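# Seat the upright loose cup on the empty plug

## Task

Find the loose cup whose open wide end faces up, turn it over and push it fully onto the bare plug of the one fixture that has no cup, so its wide end is down. The cups already sitting on the other fixtures must still be in place at the end, and the hand must have released the cup.

## Robot and tools

Robot: two arms, left_arm and right_arm. The left one carries a five-finger left hand and the right one a right hand. Bases in the scene frame: left_arm at (+0.023, +0.282, +0.001) m, quat_wxyz (+1.000, 0, 0, -0.017); right_arm at (+0.053, -0.285, 0) m, quat_wxyz (+1.000, 0, 0, -0.009). A post stands on the floor behind them. Loose objects may get short random shoves.

Scene frame: origin at table height, midway between the nominal bases. +x points out over the table, +y toward the left_arm side, +z up. Arm names do not match image sides. Reported end_effector_position (m) and end_effector_quat_wxyz use this frame and may be a few cm off.

Hand point: a point fixed to the palm, 0.05 m in front of it and 0.15 m out from the wrist face along the fingers. Its +z runs along the straight fingers and +y out of the palm. +x runs across the palm away from the thumb on the right hand, and toward the thumb on the left hand. Straight fingertips reach 0.06 to 0.07 m past the point along +z, with their centre lines 0.06 m behind it along -y. A wrist bracket on the little-finger side can strike things.

Row layout (28 numbers, all in [-1, 1], one list for both arms): left dx, dy, dz, rx, ry, rz; then eight left hand numbers: little, ring, middle, index, thumb_bend, thumb_turn, force_limit, speed; then the same 14 for the right arm. Pose numbers are offsets, not poses. They count from that arm's Hand target at the start of the action or move, along that Hand target's own axes. 1.0 equals 0.6 m of travel or 180 degrees; rx, ry, rz form one rotation vector. Zero for all six leaves an arm's target unchanged. Finger numbers are absolute targets: -1 straight/open, +1 curled/closed; thumb_turn -1 beside the palm, +1 opposite the fingers. force_limit maps -1..+1 to about 0..10 N at the fingertip (0..15 N for the two thumb motors). speed rises linearly to full at +0.48 (whole travel 0.49 s); use -0.94 or lower for a soft grip. Hand numbers are never "no change": to keep a hand as it is, repeat the last eight numbers actually executed for it, or, if none yet, its hand_measured plus hand_force_limit and hand_speed. With the thumb opposed, the hand wraps objects 0.035 to 0.065 m thick; thumb tip against index pad can pinch light things up to about 0.08 m. To tighten, raise force_limit and send a more closed target than hand_measured; to loosen, send a more open one.

execute_actions: actions is a list of actions, each a table of up to 15 rows of 28 numbers, one row per 1/30 s step; a short table repeats its final row up to step 15. Every row counts from the action's starting Hand target, so repeating an offset moves further. cameras picks images by name, ["all"] or []; by default images come only with an empty actions list.

move: target is one 28-number row or a list of up to 15; every target in the list is an offset from the same starting Hand targets. The hand point travels in a straight line, no obstacle avoidance, all paths finishing together, 10 s cap. speed: m/s, 0.002 to 4.3, default 0.25 (turns at twice that in rad/s), one value or one per target. blend: corner rounding in m, default 0 (stop at each). blocking=false returns after about 0.5 s while it runs. The result adds a move: line with the ending (done, off_target, moving, held, fault) and limits (paced = pose clipped, held = steps withheld). Done means at rest within 10 mm and 2 degrees; it does not tell you about contact.

wait: seconds 0 to 3600; sends nothing new, a running move continues. stop: brakes the running move. zoom_image: camera (cam_head_left, cam_head_right, cam_high, cam_left_wrist, cam_right_wrist) and region [x0, y0, x1, y1] in pixels, at most 504 by 504, on the newest image. show_instructions: shows the reference pages. finished_scene: ends the scene for good (scene 1).

Results: Hand target is the last commanded pose after clipping; the next offsets start from it. The hand often rests 1 to 5 cm short, usually low, because of friction and weight, and may sag under load; send the shortfall as a new offset. Each step the commanded orientation is clipped to within 40 degrees of the measured one. hand_measured, hand_stopped_by (moving, target, force, stalled, fault) and hand_load_n follow the hand-number order; a dropped object shows as hand_load_n near 0. Joint velocities may read "within noise". Joint torques include offsets and noise; numbers 3 and 4 wrap at ±28 N m. Joint ranges (rad): waist ±2.880, shoulder 0 to 3.142, elbow 0 to 3.019 (straight 2.964), wrist pitch -1.693 to 1.571, wrist yaw ±1.571, wrist roll ±2.094.

Cameras (672x504): two head cameras, cam_high, and fisheye wrist cameras on each hand.

Avoid: drops even of a few mm, releasing a moving part, fast contact, pressing far past a contact, striking fixed or heavy things, anything leaving the table, and the two hands or arms touching or one gripping the other. An arm blocked by something keeps pushing; command back past the hand point to relieve it. Long holding, stretched reach or unreachable targets heat motors; MOTOR HOT warns, and at 100 °C the arm drops for 30 to 60 s. Too much force on fingers lowers the result. Open the hand only after the cup sits fully down, then withdraw.

Each tool is called by a JSON object that holds its "api" and its "payload", one argument or row to a line.

Reference images:

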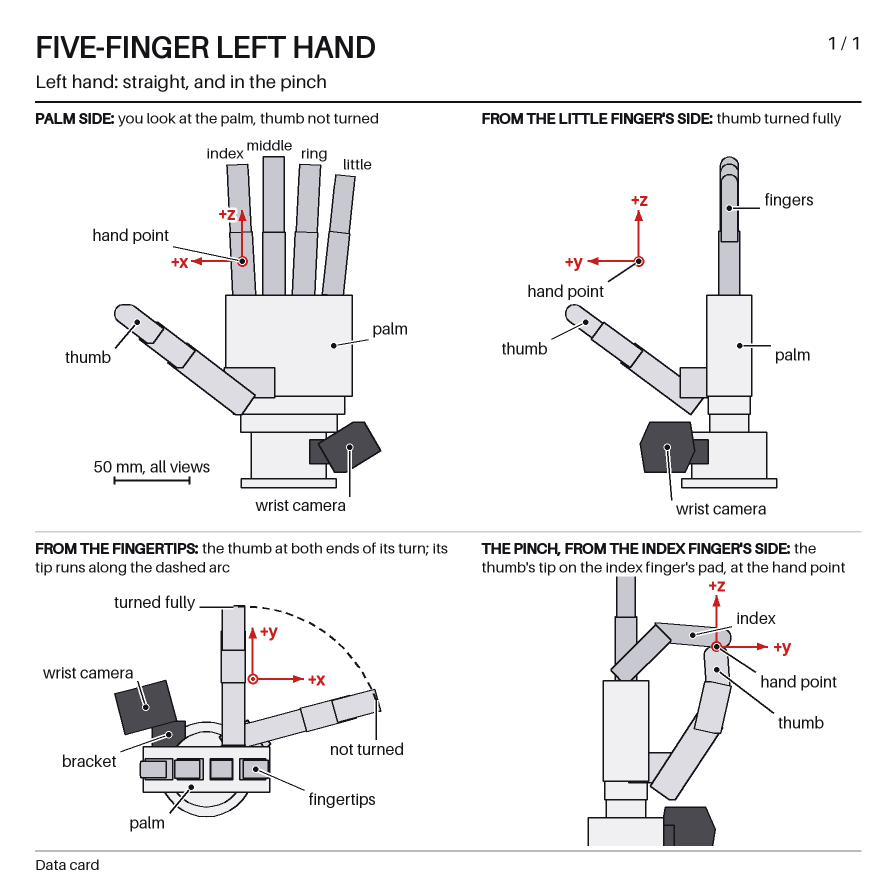

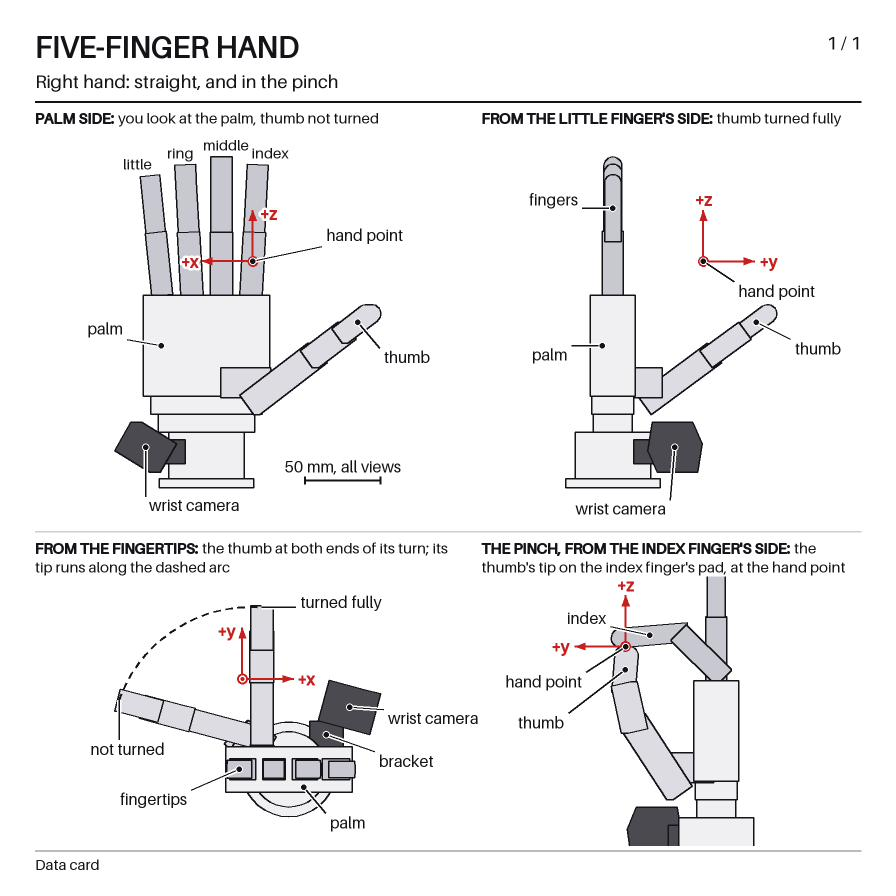

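## Session

{"api": "execute_actions", "payload": {
  "actions": []
}}

Scene clock: 0.00 s.
left_arm: end_effector_position=(+0.3237, +0.0293, +0.2836) hand_measured=(-1.000, -1.000, -1.000, -1.000, -1.000, -1.000) hand_load_n=(+0.0, +0.0, +0.0, +0.0, +0.0, +0.0) hand_stopped_by=(target, target, target, target, target, target) hand_force_limit=0.00 hand_speed=-0.80 end_effector_quat_wxyz=(+0.117, +0.440, +0.813, -0.362) | right_arm: end_effector_position=(+0.2765, -0.2234, +0.1178) hand_measured=(-1.000, -1.000, -1.000, -1.000, -1.000, -1.000) hand_load_n=(+0.0, +0.0, +0.0, +0.0, +0.0, +0.0) hand_stopped_by=(target, target, target, target, target, target) hand_force_limit=0.00 hand_speed=-0.80 end_effector_quat_wxyz=(+0.345, -0.537, +0.748, -0.181)
Joint positions: left_arm=[-0.46 1.162 1.245 -1.36 0.735 1.956] | right_arm=[-0.045 0.338 0.374 -0.818 -0.145 0.323]
Joint velocities: within noise
Joint torques (N m): no reading
Heat: left arm: hottest elbow 26 °C; right arm: hottest waist 25 °C.
Hand target: left_arm +0.3286, +0.0266, +0.2945; +0.129, +0.443, +0.810, -0.362 | right_arm +0.2829, -0.2238, +0.1330; +0.356, -0.535, +0.743, -0.190

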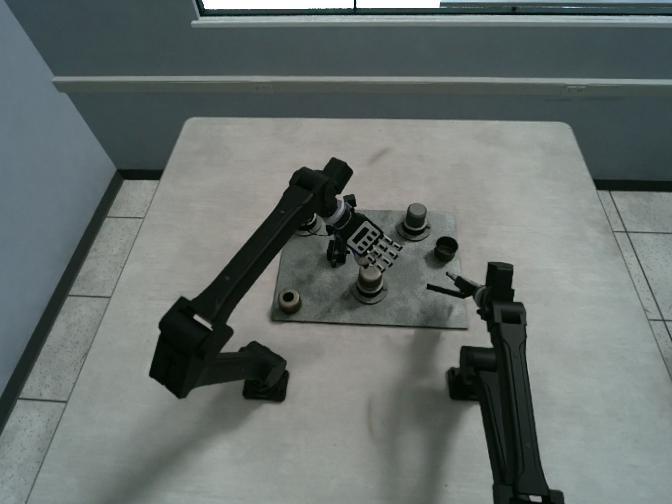

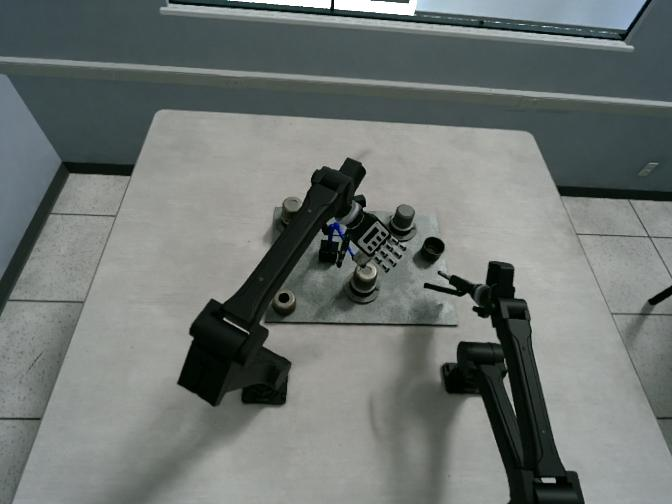

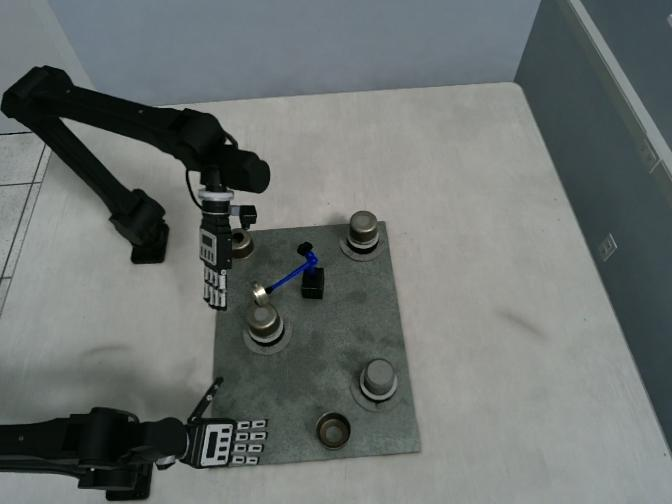

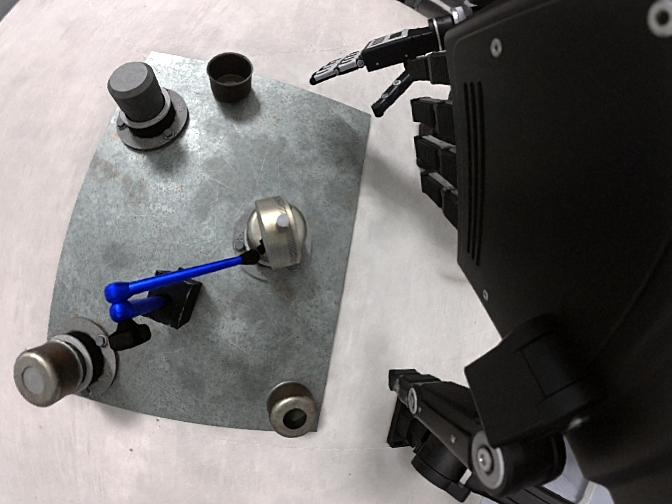

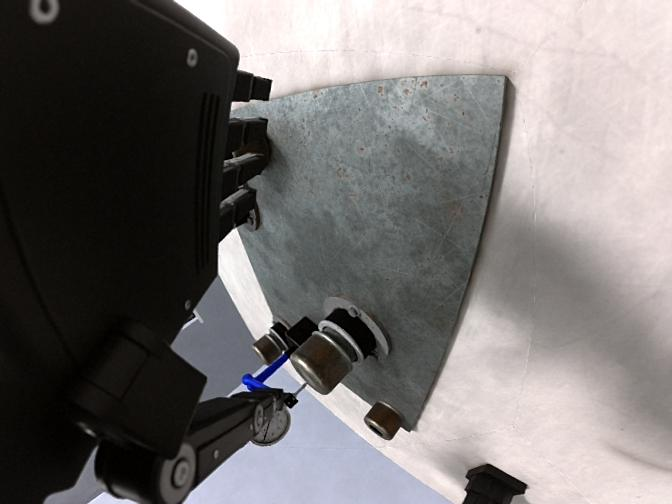

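{"api": "zoom_image", "payload": {
  "camera": "cam_high",
  "region": [300, 340, 440, 460]
}}

{"api": "zoom_image", "payload": {
  "camera": "cam_high",
  "region": [200, 190, 400, 370]
}}

{"api": "zoom_image", "payload": {
  "camera": "cam_left_wrist",
  "region": [80, 40, 320, 220]
}}

{"api": "zoom_image", "payload": {
  "camera": "cam_left_wrist",
  "region": [10, 180, 340, 450]
}}

{"api": "zoom_image", "payload": {
  "camera": "cam_head_left",
  "region": [260, 180, 490, 340]
}}

Scaled by 3.600.

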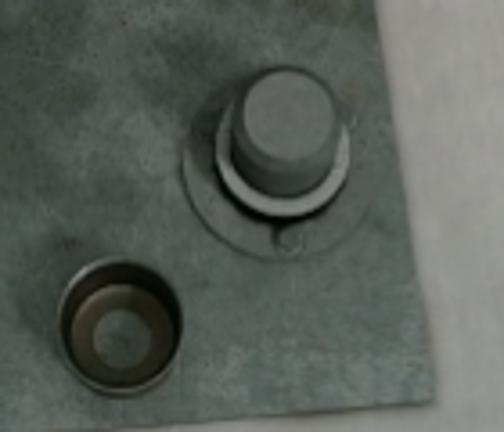

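Scaled by 2.520.

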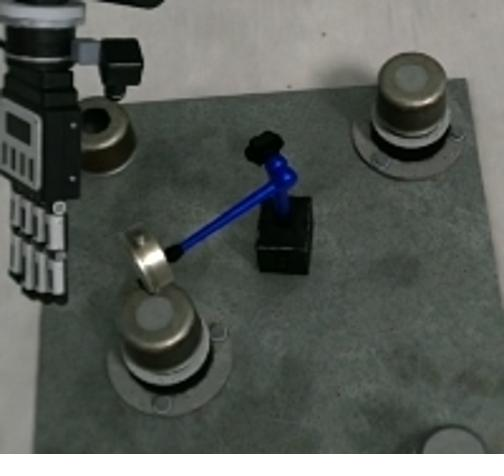

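Scaled by 2.100 from the camera's image (finer frame: 960x720).

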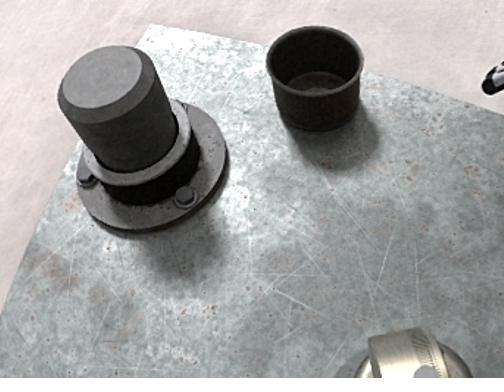

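Scaled by 1.527 from the camera's image (finer frame: 960x720).

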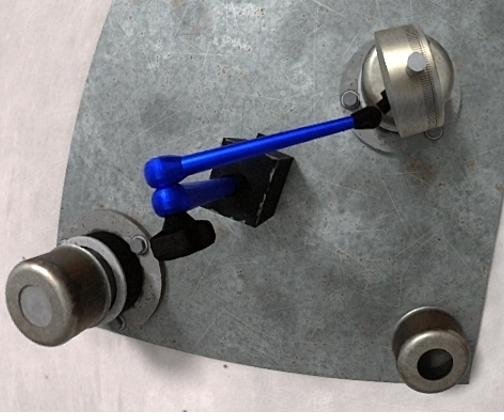

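Scaled by 2.191.

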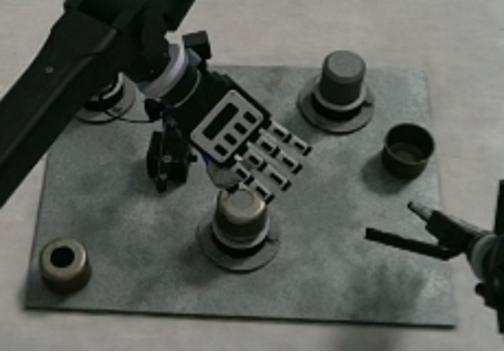

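{"api": "zoom_image", "payload": {
  "camera": "cam_left_wrist",
  "region": [190, 30, 290, 120]
}}

{"api": "zoom_image", "payload": {
  "camera": "cam_left_wrist",
  "region": [90, 45, 210, 165]
}}

{"api": "zoom_image", "payload": {
  "camera": "cam_right_wrist",
  "region": [220, 280, 430, 460]
}}

{"api": "zoom_image", "payload": {
  "camera": "cam_head_right",
  "region": [330, 180, 500, 320]
}}

Scaled by 5.040 from the camera's image (finer frame: 960x720).

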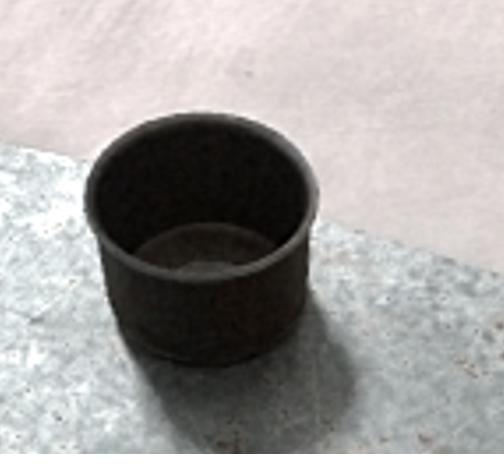

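Scaled by 4.200 from the camera's image (finer frame: 960x720).

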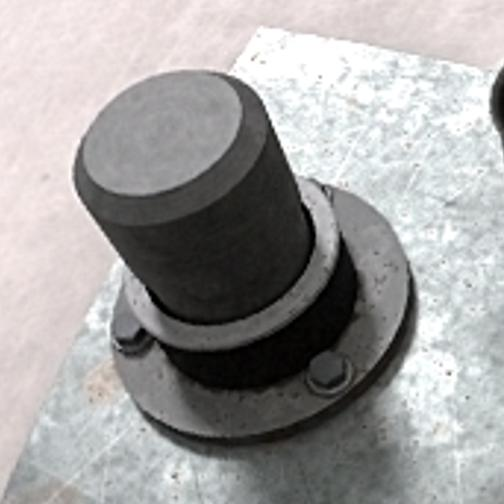

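Scaled by 2.400 from the camera's image (finer frame: 960x720).

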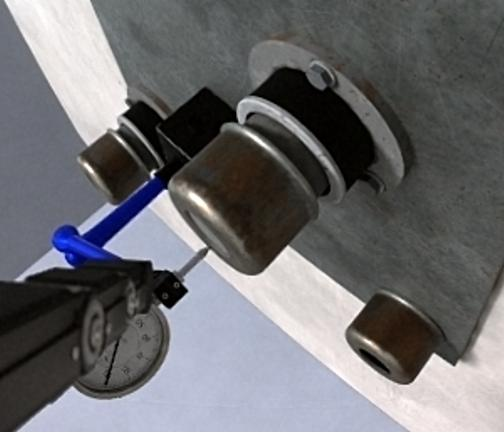

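Scaled by 2.965.

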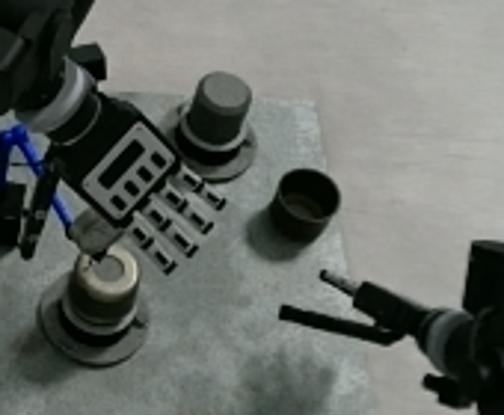

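{"api": "move", "payload": {
  "target": [
    [0,0,0,0,0,0,-1,-1,-1,-1,-1,1,0,0,0.127,-0.182,-0.179,0,0,0,-1,-1,-1,-1,-1,-1,0,-0.8]
  ],
  "cameras": []
}}

{"api": "move", "payload": {
  "target": [
    [-0.0577,0.075,0.335,-0.3096,-0.3364,0.0189,-1,-1,-1,-1,-1,1,0,0,0,0,0,0,0,0,-1,-1,-1,-1,-1,-1,0,-0.8]
  ],
  "cameras": ["all"]
}}

Scene clock: 316.77 s.
left_arm: end_effector_position=(+0.3237, +0.0293, +0.2836) hand_measured=(-1.000, -1.000, -1.000, -1.000, -1.000, +1.000) hand_load_n=(+0.0, +0.0, +0.0, -0.5, +0.0, +0.0) hand_stopped_by=(target, target, target, target, target, target) hand_force_limit=0.00 hand_speed=0.00 end_effector_quat_wxyz=(+0.117, +0.440, +0.813, -0.362) | right_arm: end_effector_position=(+0.2603, -0.3378, +0.2362) hand_measured=(-1.000, -1.000, -1.000, -1.000, -1.000, -1.000) hand_load_n=(+0.0, +0.0, +0.0, +0.0, +0.0, +0.0) hand_stopped_by=(target, target, target, target, target, target) hand_force_limit=0.00 hand_speed=-0.80 end_effector_quat_wxyz=(+0.355, -0.528, +0.752, -0.172)
Joint positions: left_arm=[-0.46 1.162 1.245 -1.36 0.735 1.956] | right_arm=[-0.867 0.614 0.767 -1.239 -0.679 -0.366]
Joint torques (N m): left_arm=[2.49 -9.05 10.17 0.61 0.62 0.09] | right_arm=[2.08 1.03 12.52 0.43 -0.68 -0.06]
Heat: left arm: hottest elbow 39 °C; right arm: hottest elbow 36 °C.
Hand target: left_arm +0.3286, +0.0266, +0.2945; +0.129, +0.443, +0.810, -0.362 | right_arm +0.2630, -0.3441, +0.2530; +0.356, -0.534, +0.743, -0.190
Off the commanded pose: left_arm 0.012 m, 1 deg | right_arm 0.018 m, 2 deg.
move: off_target (right_arm)

Scene clock: 320.47 s.
left_arm: end_effector_position=(+0.3609, -0.1064, +0.1371) hand_measured=(-1.000, -1.000, -1.000, -1.000, -1.000, +1.000) hand_load_n=(+0.0, +0.5, +0.0, +0.0, +0.0, +0.5) hand_stopped_by=(target, target, target, target, target, target) hand_force_limit=0.00 hand_speed=0.00 end_effector_quat_wxyz=(+0.688, +0.132, +0.705, -0.110) | right_arm: end_effector_position=(+0.2603, -0.3378, +0.2362) hand_measured=(-1.000, -1.000, -1.000, -1.000, -1.000, -1.000) hand_load_n=(+0.0, +0.0, +0.0, +0.0, +0.0, +0.0) hand_stopped_by=(target, target, target, target, target, target) hand_force_limit=0.00 hand_speed=-0.80 end_effector_quat_wxyz=(+0.355, -0.529, +0.751, -0.172)
Joint positions: left_arm=[-1.195 1.678 0.66 0.971 -0.884 1.562] | right_arm=[-0.867 0.614 0.767 -1.239 -0.679 -0.367]
Joint torques (N m): left_arm=[1.44 -12.92 7.8 1.95 -0.14 0.11] | right_arm=[1.96 1.08 12.52 0.43 -0.68 -0.08]
Heat: left arm: hottest elbow 39 °C; right arm: hottest elbow 37 °C.
Hand target: left_arm +0.3625, -0.1202, +0.1501; +0.696, +0.123, +0.696, -0.123 | right_arm +0.2630, -0.3442, +0.2529; +0.356, -0.535, +0.743, -0.190
Off the commanded pose: left_arm 0.019 m, 2 deg | right_arm 0.018 m, 2 deg.
move: off_target (left_arm)

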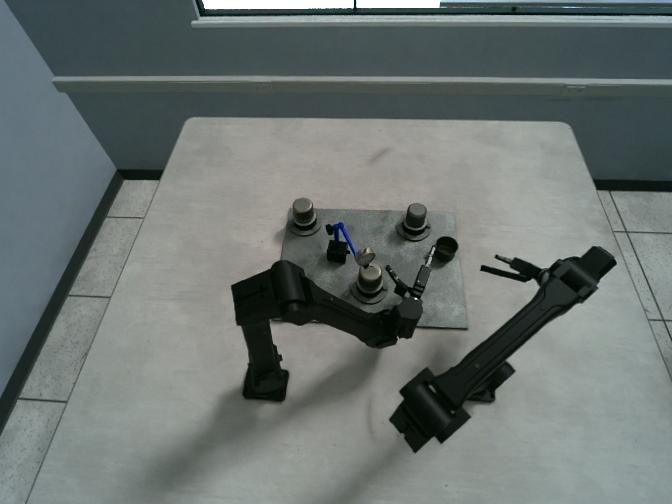

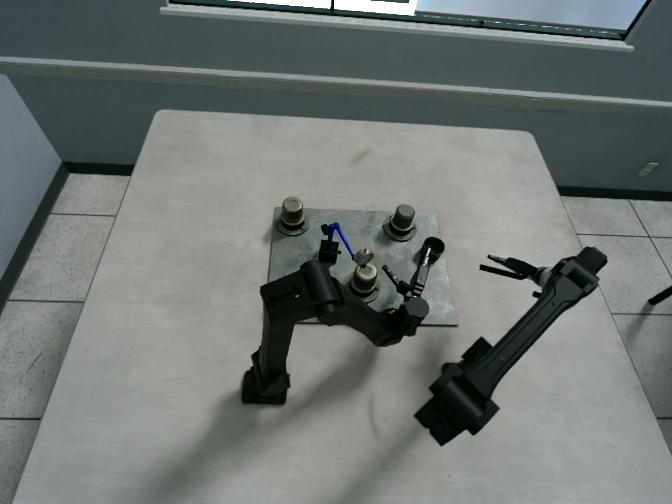

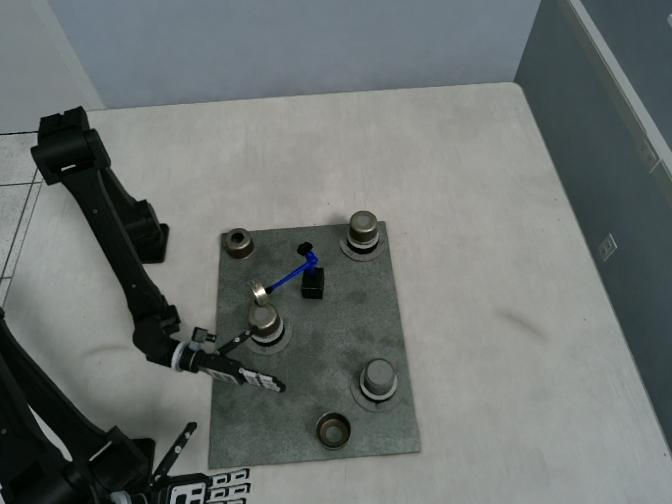

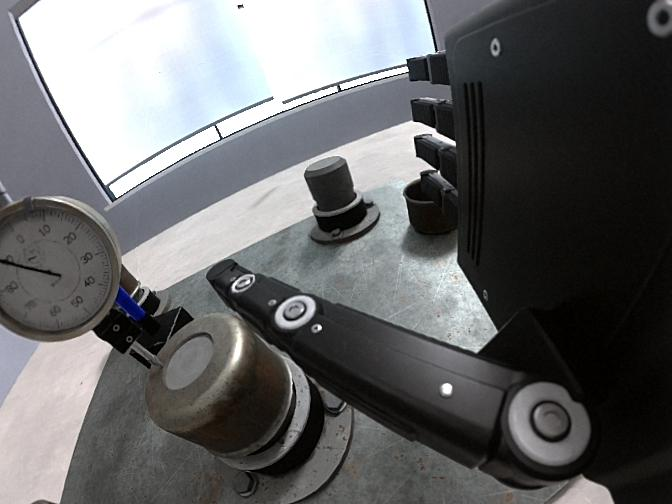

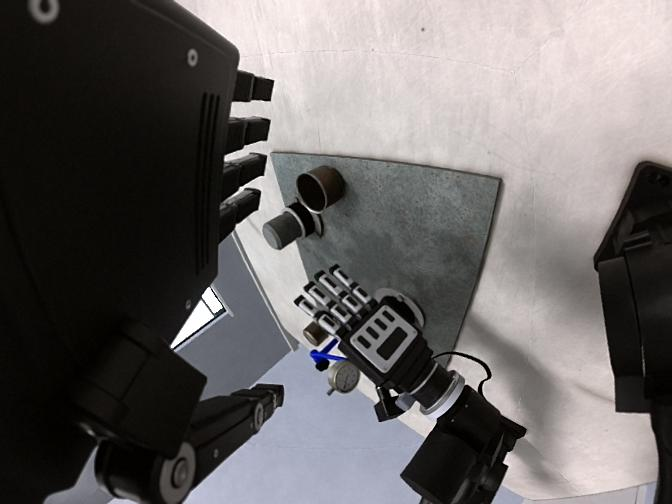

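{"api": "zoom_image", "payload": {
  "camera": "cam_high",
  "region": [0, 300, 300, 504]
}}

{"api": "zoom_image", "payload": {
  "camera": "cam_head_left",
  "region": [340, 180, 540, 340]
}}

Scaled by 1.680.

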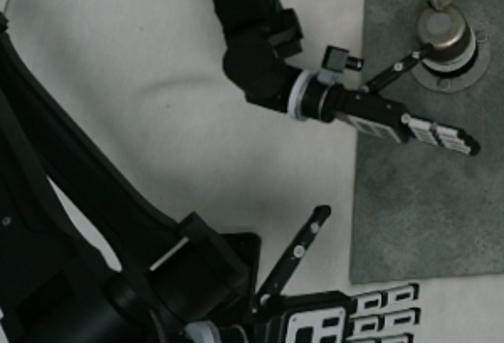

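Scaled by 2.520.

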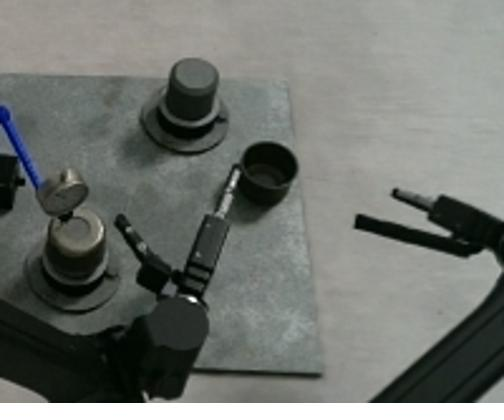

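{"api": "move", "payload": {
  "target": [
    [0,0,0,0,0,0,-1,-1,-1,-1,-1,1,0,0,0.2355,-0.078,-0.037,0,0,0,-1,-1,-1,-1,-1,-1,0,-0.8]
  ],
  "cameras": []
}}

{"api": "move", "payload": {
  "target": [
    [0,-0.135,0.059,-0.0556,0,0,-1,-1,-1,-1,-1,1,0,0,0,0,0,0,0,0,-1,-1,-1,-1,-1,-1,0,-0.8]
  ],
  "cameras": ["cam_head_left","cam_high","cam_left_wrist"]
}}

Scene clock: 449.07 s.
left_arm: end_effector_position=(+0.3609, -0.1063, +0.1372) hand_measured=(-1.000, -1.000, -1.000, -1.000, -1.000, +1.000) hand_load_n=(+0.0, +0.0, +0.0, +0.0, +0.0, +0.0) hand_stopped_by=(target, target, target, target, target, target) hand_force_limit=0.00 hand_speed=0.00 end_effector_quat_wxyz=(+0.688, +0.132, +0.705, -0.109) | right_arm: end_effector_position=(+0.2504, -0.4844, +0.2355) hand_measured=(-1.000, -1.000, -1.000, -1.000, -1.000, -1.000) hand_load_n=(+0.0, +0.0, +0.0, +0.0, +0.0, +0.0) hand_stopped_by=(target, target, target, target, target, target) hand_force_limit=0.00 hand_speed=-0.80 end_effector_quat_wxyz=(+0.361, -0.524, +0.753, -0.168)
Joint positions: left_arm=[-1.195 1.678 0.66 0.971 -0.884 1.563] | right_arm=[-1.229 1.065 0.994 -1.339 -0.807 -0.822]
Joint torques (N m): left_arm=[1.49 -12.75 7.97 1.87 -0.13 0.13] | right_arm=[2.32 -5.42 12.34 -0.2 -0.8 -0.15]
Heat: left arm: hottest elbow 34 °C; right arm: hottest elbow 40 °C.
Hand target: left_arm +0.3625, -0.1202, +0.1502; +0.696, +0.123, +0.696, -0.123 | right_arm +0.2528, -0.4943, +0.2529; +0.356, -0.535, +0.743, -0.190
Off the commanded pose: left_arm 0.019 m, 2 deg | right_arm 0.020 m, 3 deg.
move: off_target (right_arm)

Scene clock: 449.90 s.
left_arm: end_effector_position=(+0.3652, -0.2016, +0.1447) hand_measured=(-1.000, -1.000, -1.000, -1.000, -1.000, +1.000) hand_load_n=(+0.0, +0.0, +0.0, +0.0, +0.0, +0.0) hand_stopped_by=(target, target, target, target, target, target) hand_force_limit=0.00 hand_speed=0.00 end_effector_quat_wxyz=(+0.703, +0.065, +0.706, -0.061) | right_arm: end_effector_position=(+0.2504, -0.4844, +0.2355) hand_measured=(-1.000, -1.000, -1.000, -1.000, -1.000, -1.000) hand_load_n=(+0.0, +0.0, +0.0, +0.0, +0.0, -0.5) hand_stopped_by=(target, target, target, target, target, target) hand_force_limit=0.00 hand_speed=-0.80 end_effector_quat_wxyz=(+0.361, -0.524, +0.753, -0.168)
Joint positions: left_arm=[-1.268 1.896 1.027 0.858 -1.122 1.566] | right_arm=[-1.229 1.065 0.994 -1.339 -0.807 -0.823]
Joint torques (N m): left_arm=[1.85 -17.14 8.23 0.96 -0.12 0.13] | right_arm=[2.37 -5.25 12.34 -0.17 -0.82 -0.08]
Heat: left arm: hottest elbow 34 °C; right arm: hottest elbow 40 °C.
Hand target: left_arm +0.3679, -0.2086, +0.1501; +0.705, +0.062, +0.704, -0.062 | right_arm +0.2528, -0.4943, +0.2529; +0.356, -0.534, +0.743, -0.190
Off the commanded pose: left_arm 0.009 m, 0 deg | right_arm 0.020 m, 3 deg.
move: done

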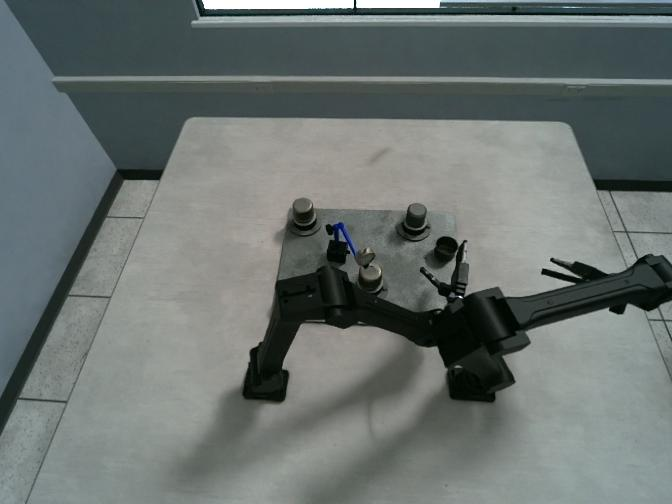

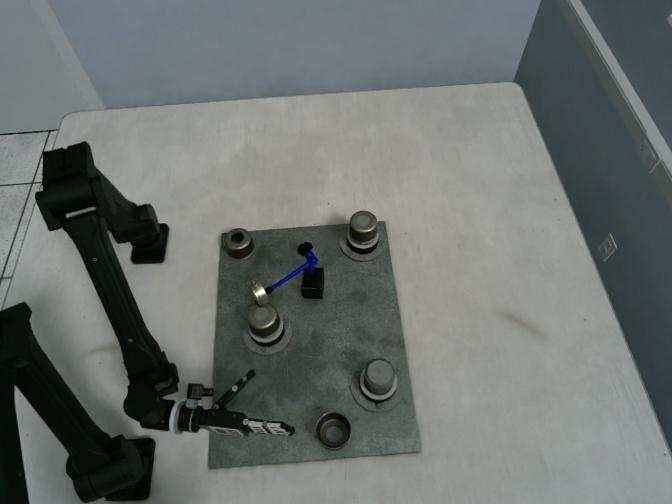

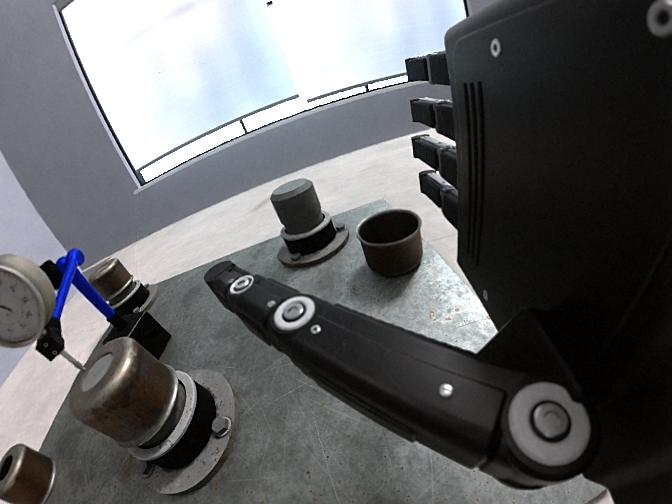

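{"api": "move", "payload": {
  "target": [
    [0.1817,-0.0537,-0.016,0,0,0,-1,-1,-1,-1,-1,1,0,0,0,0,0,0,0,0,-1,-1,-1,-1,-1,-1,0,-0.8]
  ],
  "cameras": ["cam_head_left","cam_high","cam_left_wrist"],
  "speed": 0.12
}}

Scene clock: 470.17 s.
left_arm: end_effector_position=(+0.3544, -0.2258, +0.0359) hand_measured=(-1.000, -1.000, -1.000, -1.000, -1.000, +1.000) hand_load_n=(+0.0, +0.0, +0.0, +0.0, +0.0, +0.5) hand_stopped_by=(target, target, target, target, target, target) hand_force_limit=0.00 hand_speed=0.00 end_effector_quat_wxyz=(+0.700, +0.071, +0.709, -0.048) | right_arm: end_effector_position=(+0.2504, -0.4844, +0.2355) hand_measured=(-1.000, -1.000, -1.000, -1.000, -1.000, -1.000) hand_load_n=(+0.0, +0.0, +0.0, +0.0, +0.0, +0.0) hand_stopped_by=(target, target, target, target, target, target) hand_force_limit=0.00 hand_speed=-0.80 end_effector_quat_wxyz=(+0.361, -0.524, +0.753, -0.168)
Joint positions: left_arm=[-1.299 2.173 1.108 1.027 -1.163 1.566] | right_arm=[-1.229 1.065 0.994 -1.339 -0.807 -0.823]
Joint torques (N m): left_arm=[1.61 -18.43 7.27 1.77 -0.14 0.11] | right_arm=[2.32 -5.36 12.37 -0.17 -0.81 -0.08]
Heat: left arm: hottest elbow 34 °C; right arm: hottest elbow 39 °C.
Hand target: left_arm +0.3529, -0.2386, +0.0410; +0.705, +0.062, +0.704, -0.062 | right_arm +0.2528, -0.4943, +0.2529; +0.356, -0.534, +0.743, -0.190
Off the commanded pose: left_arm 0.014 m, 2 deg | right_arm 0.020 m, 3 deg.
move: off_target (left_arm)

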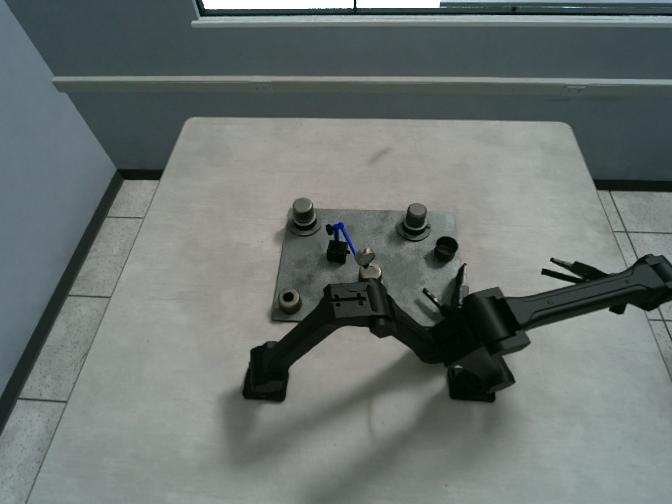

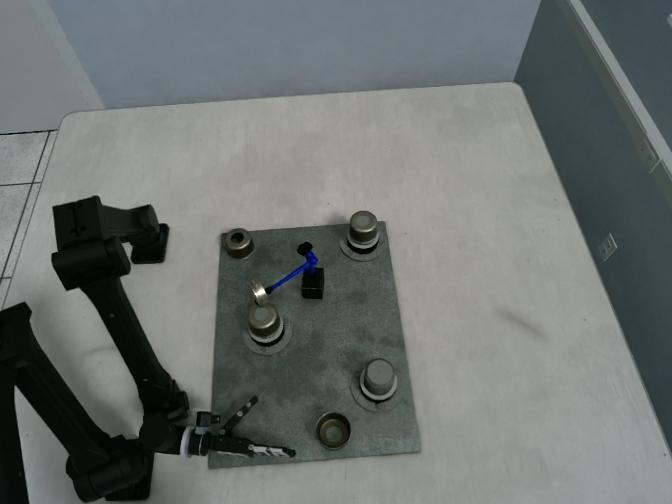

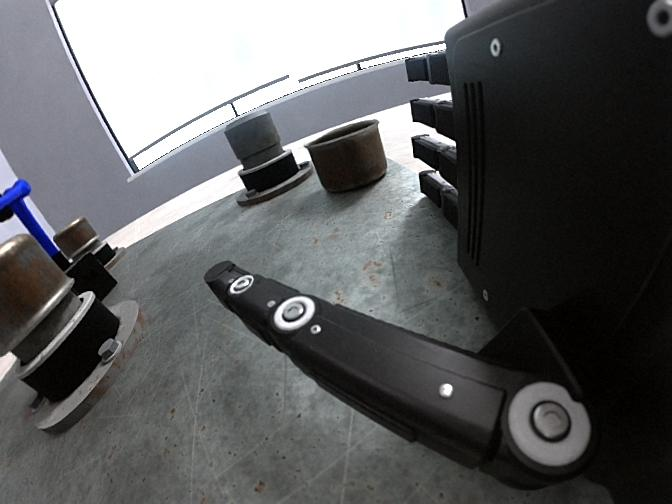

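{"api": "move", "payload": {
  "target": [
    [0.01,0.01,0.1167,0,0,0,-1,-1,-1,-1,-1,1,0,0,0,0,0,0,0,0,-1,-1,-1,-1,-1,-1,0,-0.8]
  ],
  "cameras": ["cam_head_left","cam_high","cam_left_wrist"],
  "speed": 0.1
}}

Scene clock: 499.20 s.
left_arm: end_effector_position=(+0.4196, -0.2355, +0.0372) hand_measured=(-1.000, -1.000, -1.000, -1.000, -1.000, +1.000) hand_load_n=(+0.0, +0.0, +0.0, +0.0, +0.0, +0.5) hand_stopped_by=(target, target, target, target, target, target) hand_force_limit=0.00 hand_speed=0.00 end_effector_quat_wxyz=(+0.704, +0.061, +0.705, -0.061) | right_arm: end_effector_position=(+0.2504, -0.4844, +0.2355) hand_measured=(-1.000, -1.000, -1.000, -1.000, -1.000, -1.000) hand_load_n=(+0.0, +0.0, +0.0, +0.0, +0.0, +0.0) hand_stopped_by=(target, target, target, target, target, target) hand_force_limit=0.00 hand_speed=-0.80 end_effector_quat_wxyz=(+0.361, -0.524, +0.753, -0.168)
Joint positions: left_arm=[-1.193 2.213 1.195 1.014 -1.053 1.566] | right_arm=[-1.229 1.065 0.994 -1.339 -0.807 -0.823]
Joint torques (N m): left_arm=[2.26 -19.14 7.73 0.94 0.1 0.13] | right_arm=[2.37 -5.3 12.34 -0.21 -0.81 -0.08]
Heat: left arm: hottest elbow 33 °C; right arm: hottest elbow 39 °C.
Hand target: left_arm +0.4230, -0.2448, +0.0350; +0.705, +0.062, +0.704, -0.062 | right_arm +0.2528, -0.4943, +0.2529; +0.356, -0.534, +0.743, -0.190
Off the commanded pose: left_arm 0.010 m, 0 deg | right_arm 0.020 m, 3 deg.
move: done

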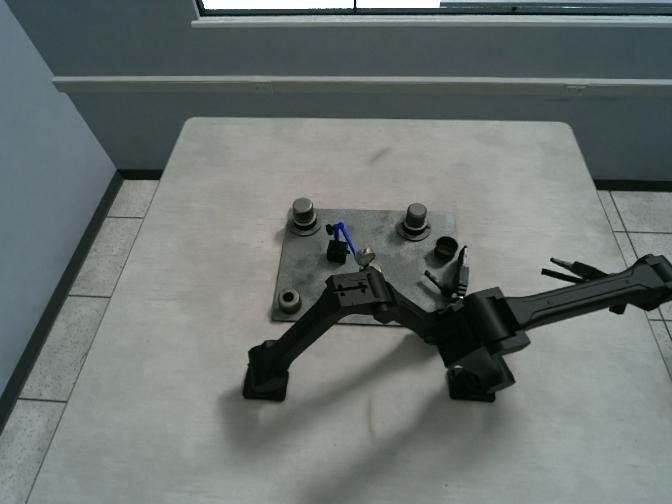

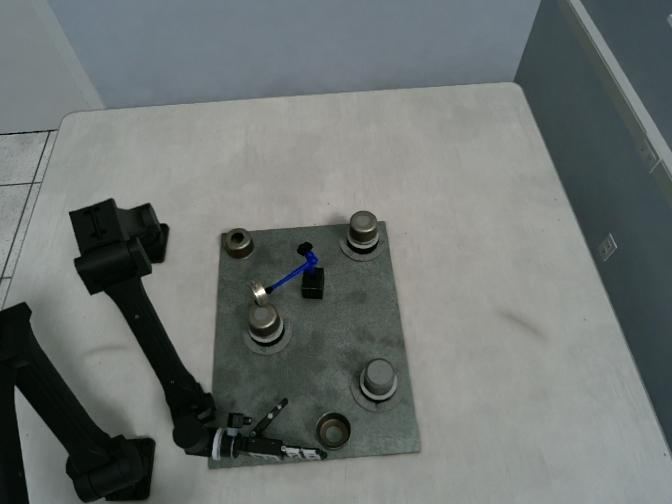

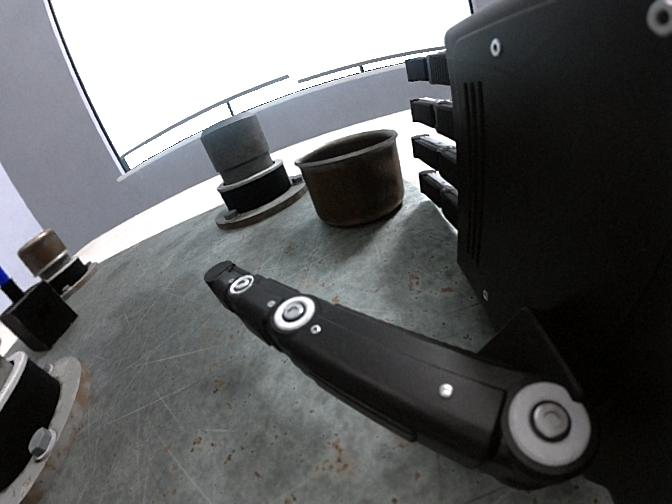

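{"api": "zoom_image", "payload": {
  "camera": "cam_high",
  "region": [220, 380, 370, 480]
}}

{"api": "zoom_image", "payload": {
  "camera": "cam_head_left",
  "region": [410, 210, 500, 300]
}}

Scaled by 3.360.

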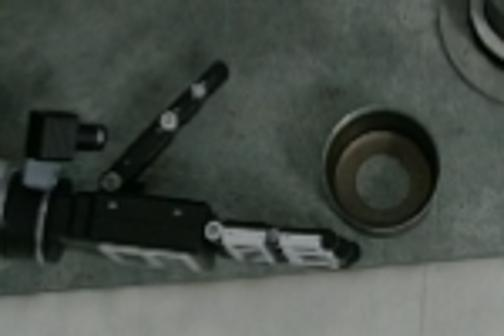

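Scaled by 5.600.

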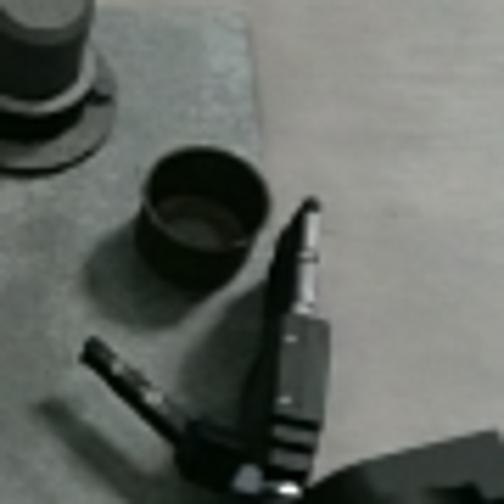

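{"api": "move", "payload": {
  "target": [
    [0.02,-0.005,0.02,0,0,0,-1,-1,-1,-1,-1,1,0,0,0,0,0,0,0,0,-1,-1,-1,-1,-1,-1,0,-0.8]
  ],
  "cameras": ["cam_head_left","cam_high","cam_left_wrist"],
  "speed": 0.08
}}

{"api": "zoom_image", "payload": {
  "camera": "cam_high",
  "region": [220, 380, 370, 480]
}}

Scene clock: 531.73 s.
left_arm: end_effector_position=(+0.4267, -0.2467, +0.0303) hand_measured=(-1.000, -1.000, -1.000, -1.000, -1.000, +1.000) hand_load_n=(+0.0, +0.0, +0.0, +0.0, +0.0, +0.5) hand_stopped_by=(target, target, target, target, target, target) hand_force_limit=0.00 hand_speed=0.00 end_effector_quat_wxyz=(+0.705, +0.062, +0.704, -0.068) | right_arm: end_effector_position=(+0.2504, -0.4844, +0.2355) hand_measured=(-1.000, -1.000, -1.000, -1.000, -1.000, -1.000) hand_load_n=(+0.0, +0.0, +0.0, +0.0, +0.0, +0.0) hand_stopped_by=(target, target, target, target, target, target) hand_force_limit=0.00 hand_speed=-0.80 end_effector_quat_wxyz=(+0.361, -0.524, +0.753, -0.168)
Joint positions: left_arm=[-1.187 2.245 1.234 1.015 -1.037 1.566] | right_arm=[-1.229 1.065 0.994 -1.339 -0.807 -0.823]
Joint torques (N m): left_arm=[3.19 -18.84 7.64 1.13 0.03 0.11] | right_arm=[2.43 -5.3 12.33 -0.17 -0.81 -0.08]
Heat: left arm: hottest elbow 35 °C; right arm: hottest elbow 39 °C.
Hand target: left_arm +0.4342, -0.2499, +0.0232; +0.705, +0.062, +0.704, -0.062 | right_arm +0.2528, -0.4943, +0.2529; +0.356, -0.534, +0.743, -0.190
Off the commanded pose: left_arm 0.011 m, 1 deg | right_arm 0.020 m, 3 deg.
move: off_target (left_arm)

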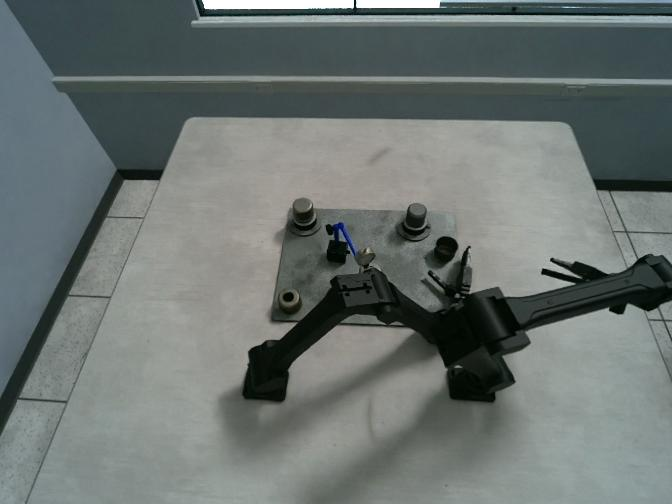

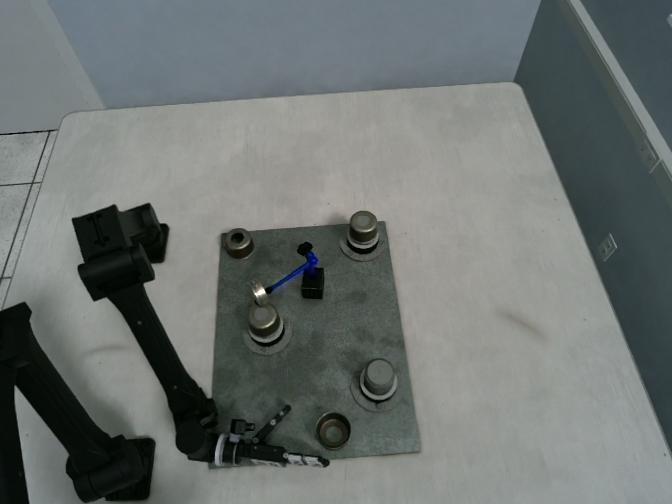

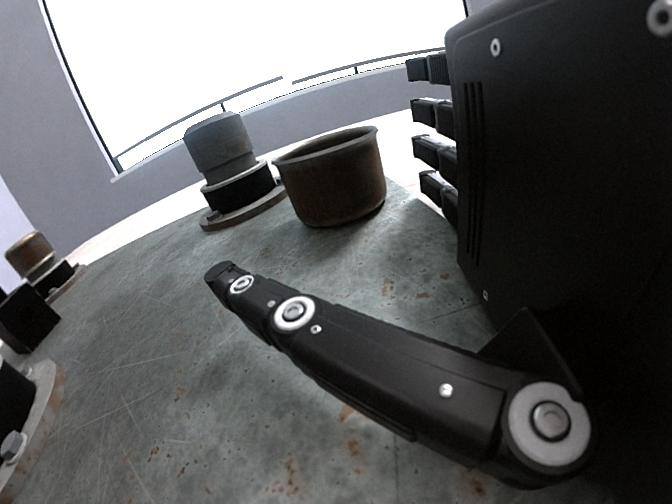

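Scaled by 3.360.

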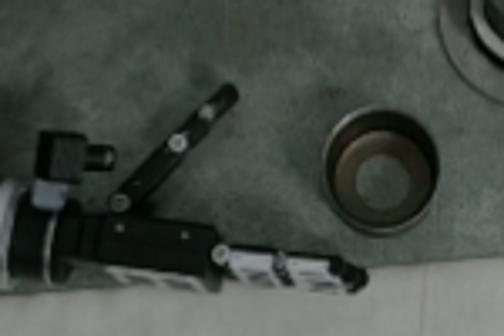

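{"api": "move", "payload": {
  "target": [
    [0.0,0.0225,0.0,0,0,0,-1,-1,-1,-1,-1,1,0,0,0,0,0,0,0,0,-1,-1,-1,-1,-1,-1,0,-0.8]
  ],
  "cameras": ["cam_high","cam_left_wrist"],
  "speed": 0.08
}}

{"api": "zoom_image", "payload": {
  "camera": "cam_high",
  "region": [220, 380, 370, 480]
}}

Scene clock: 540.43 s.
left_arm: end_effector_position=(+0.4325, -0.2437, +0.0301) hand_measured=(-1.000, -1.000, -1.000, -1.000, -1.000, +1.000) hand_load_n=(+0.0, +0.0, +0.0, +0.0, +0.0, +0.0) hand_stopped_by=(target, target, target, target, target, target) hand_force_limit=0.00 hand_speed=0.00 end_effector_quat_wxyz=(+0.705, +0.061, +0.703, -0.068) | right_arm: end_effector_position=(+0.2504, -0.4844, +0.2355) hand_measured=(-1.000, -1.000, -1.000, -1.000, -1.000, -1.000) hand_load_n=(+0.0, +0.0, +0.0, +0.0, +0.0, +0.0) hand_stopped_by=(target, target, target, target, target, target) hand_force_limit=0.00 hand_speed=-0.80 end_effector_quat_wxyz=(+0.361, -0.524, +0.753, -0.168)
Joint positions: left_arm=[-1.176 2.245 1.231 1.02 -1.026 1.566] | right_arm=[-1.229 1.065 0.994 -1.339 -0.807 -0.823]
Joint torques (N m): left_arm=[2.9 -20.48 5 1.68 0.03 0.11] | right_arm=[2.37 -5.36 12.37 -0.18 -0.81 -0.08]
Heat: left arm: hottest elbow 35 °C; right arm: hottest elbow 39 °C.
Hand target: left_arm +0.4366, -0.2366, +0.0232; +0.705, +0.062, +0.704, -0.062 | right_arm +0.2528, -0.4943, +0.2529; +0.356, -0.534, +0.743, -0.190
Off the commanded pose: left_arm 0.011 m, 1 deg | right_arm 0.020 m, 3 deg.
move: off_target (left_arm)

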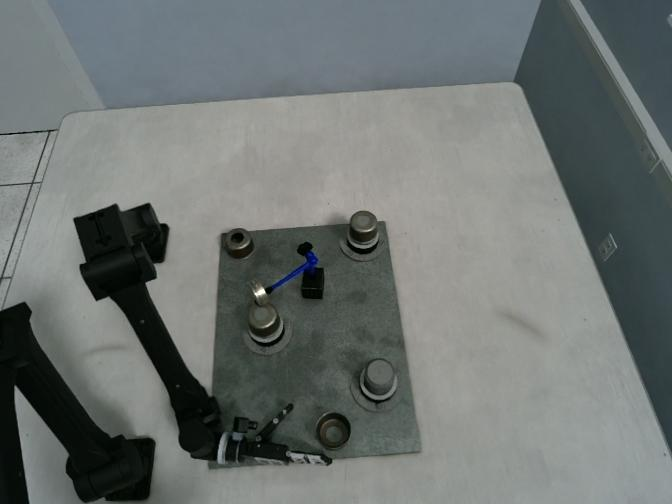

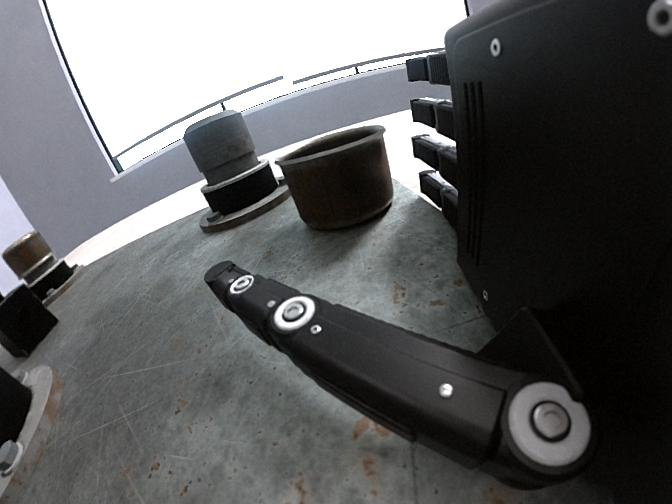

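Scaled by 3.360.

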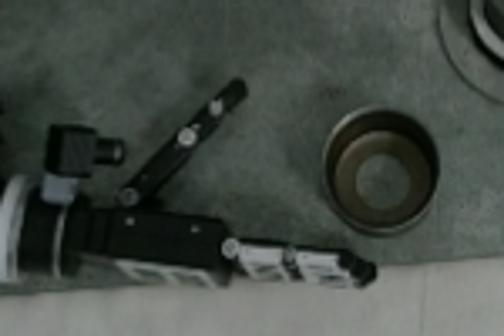

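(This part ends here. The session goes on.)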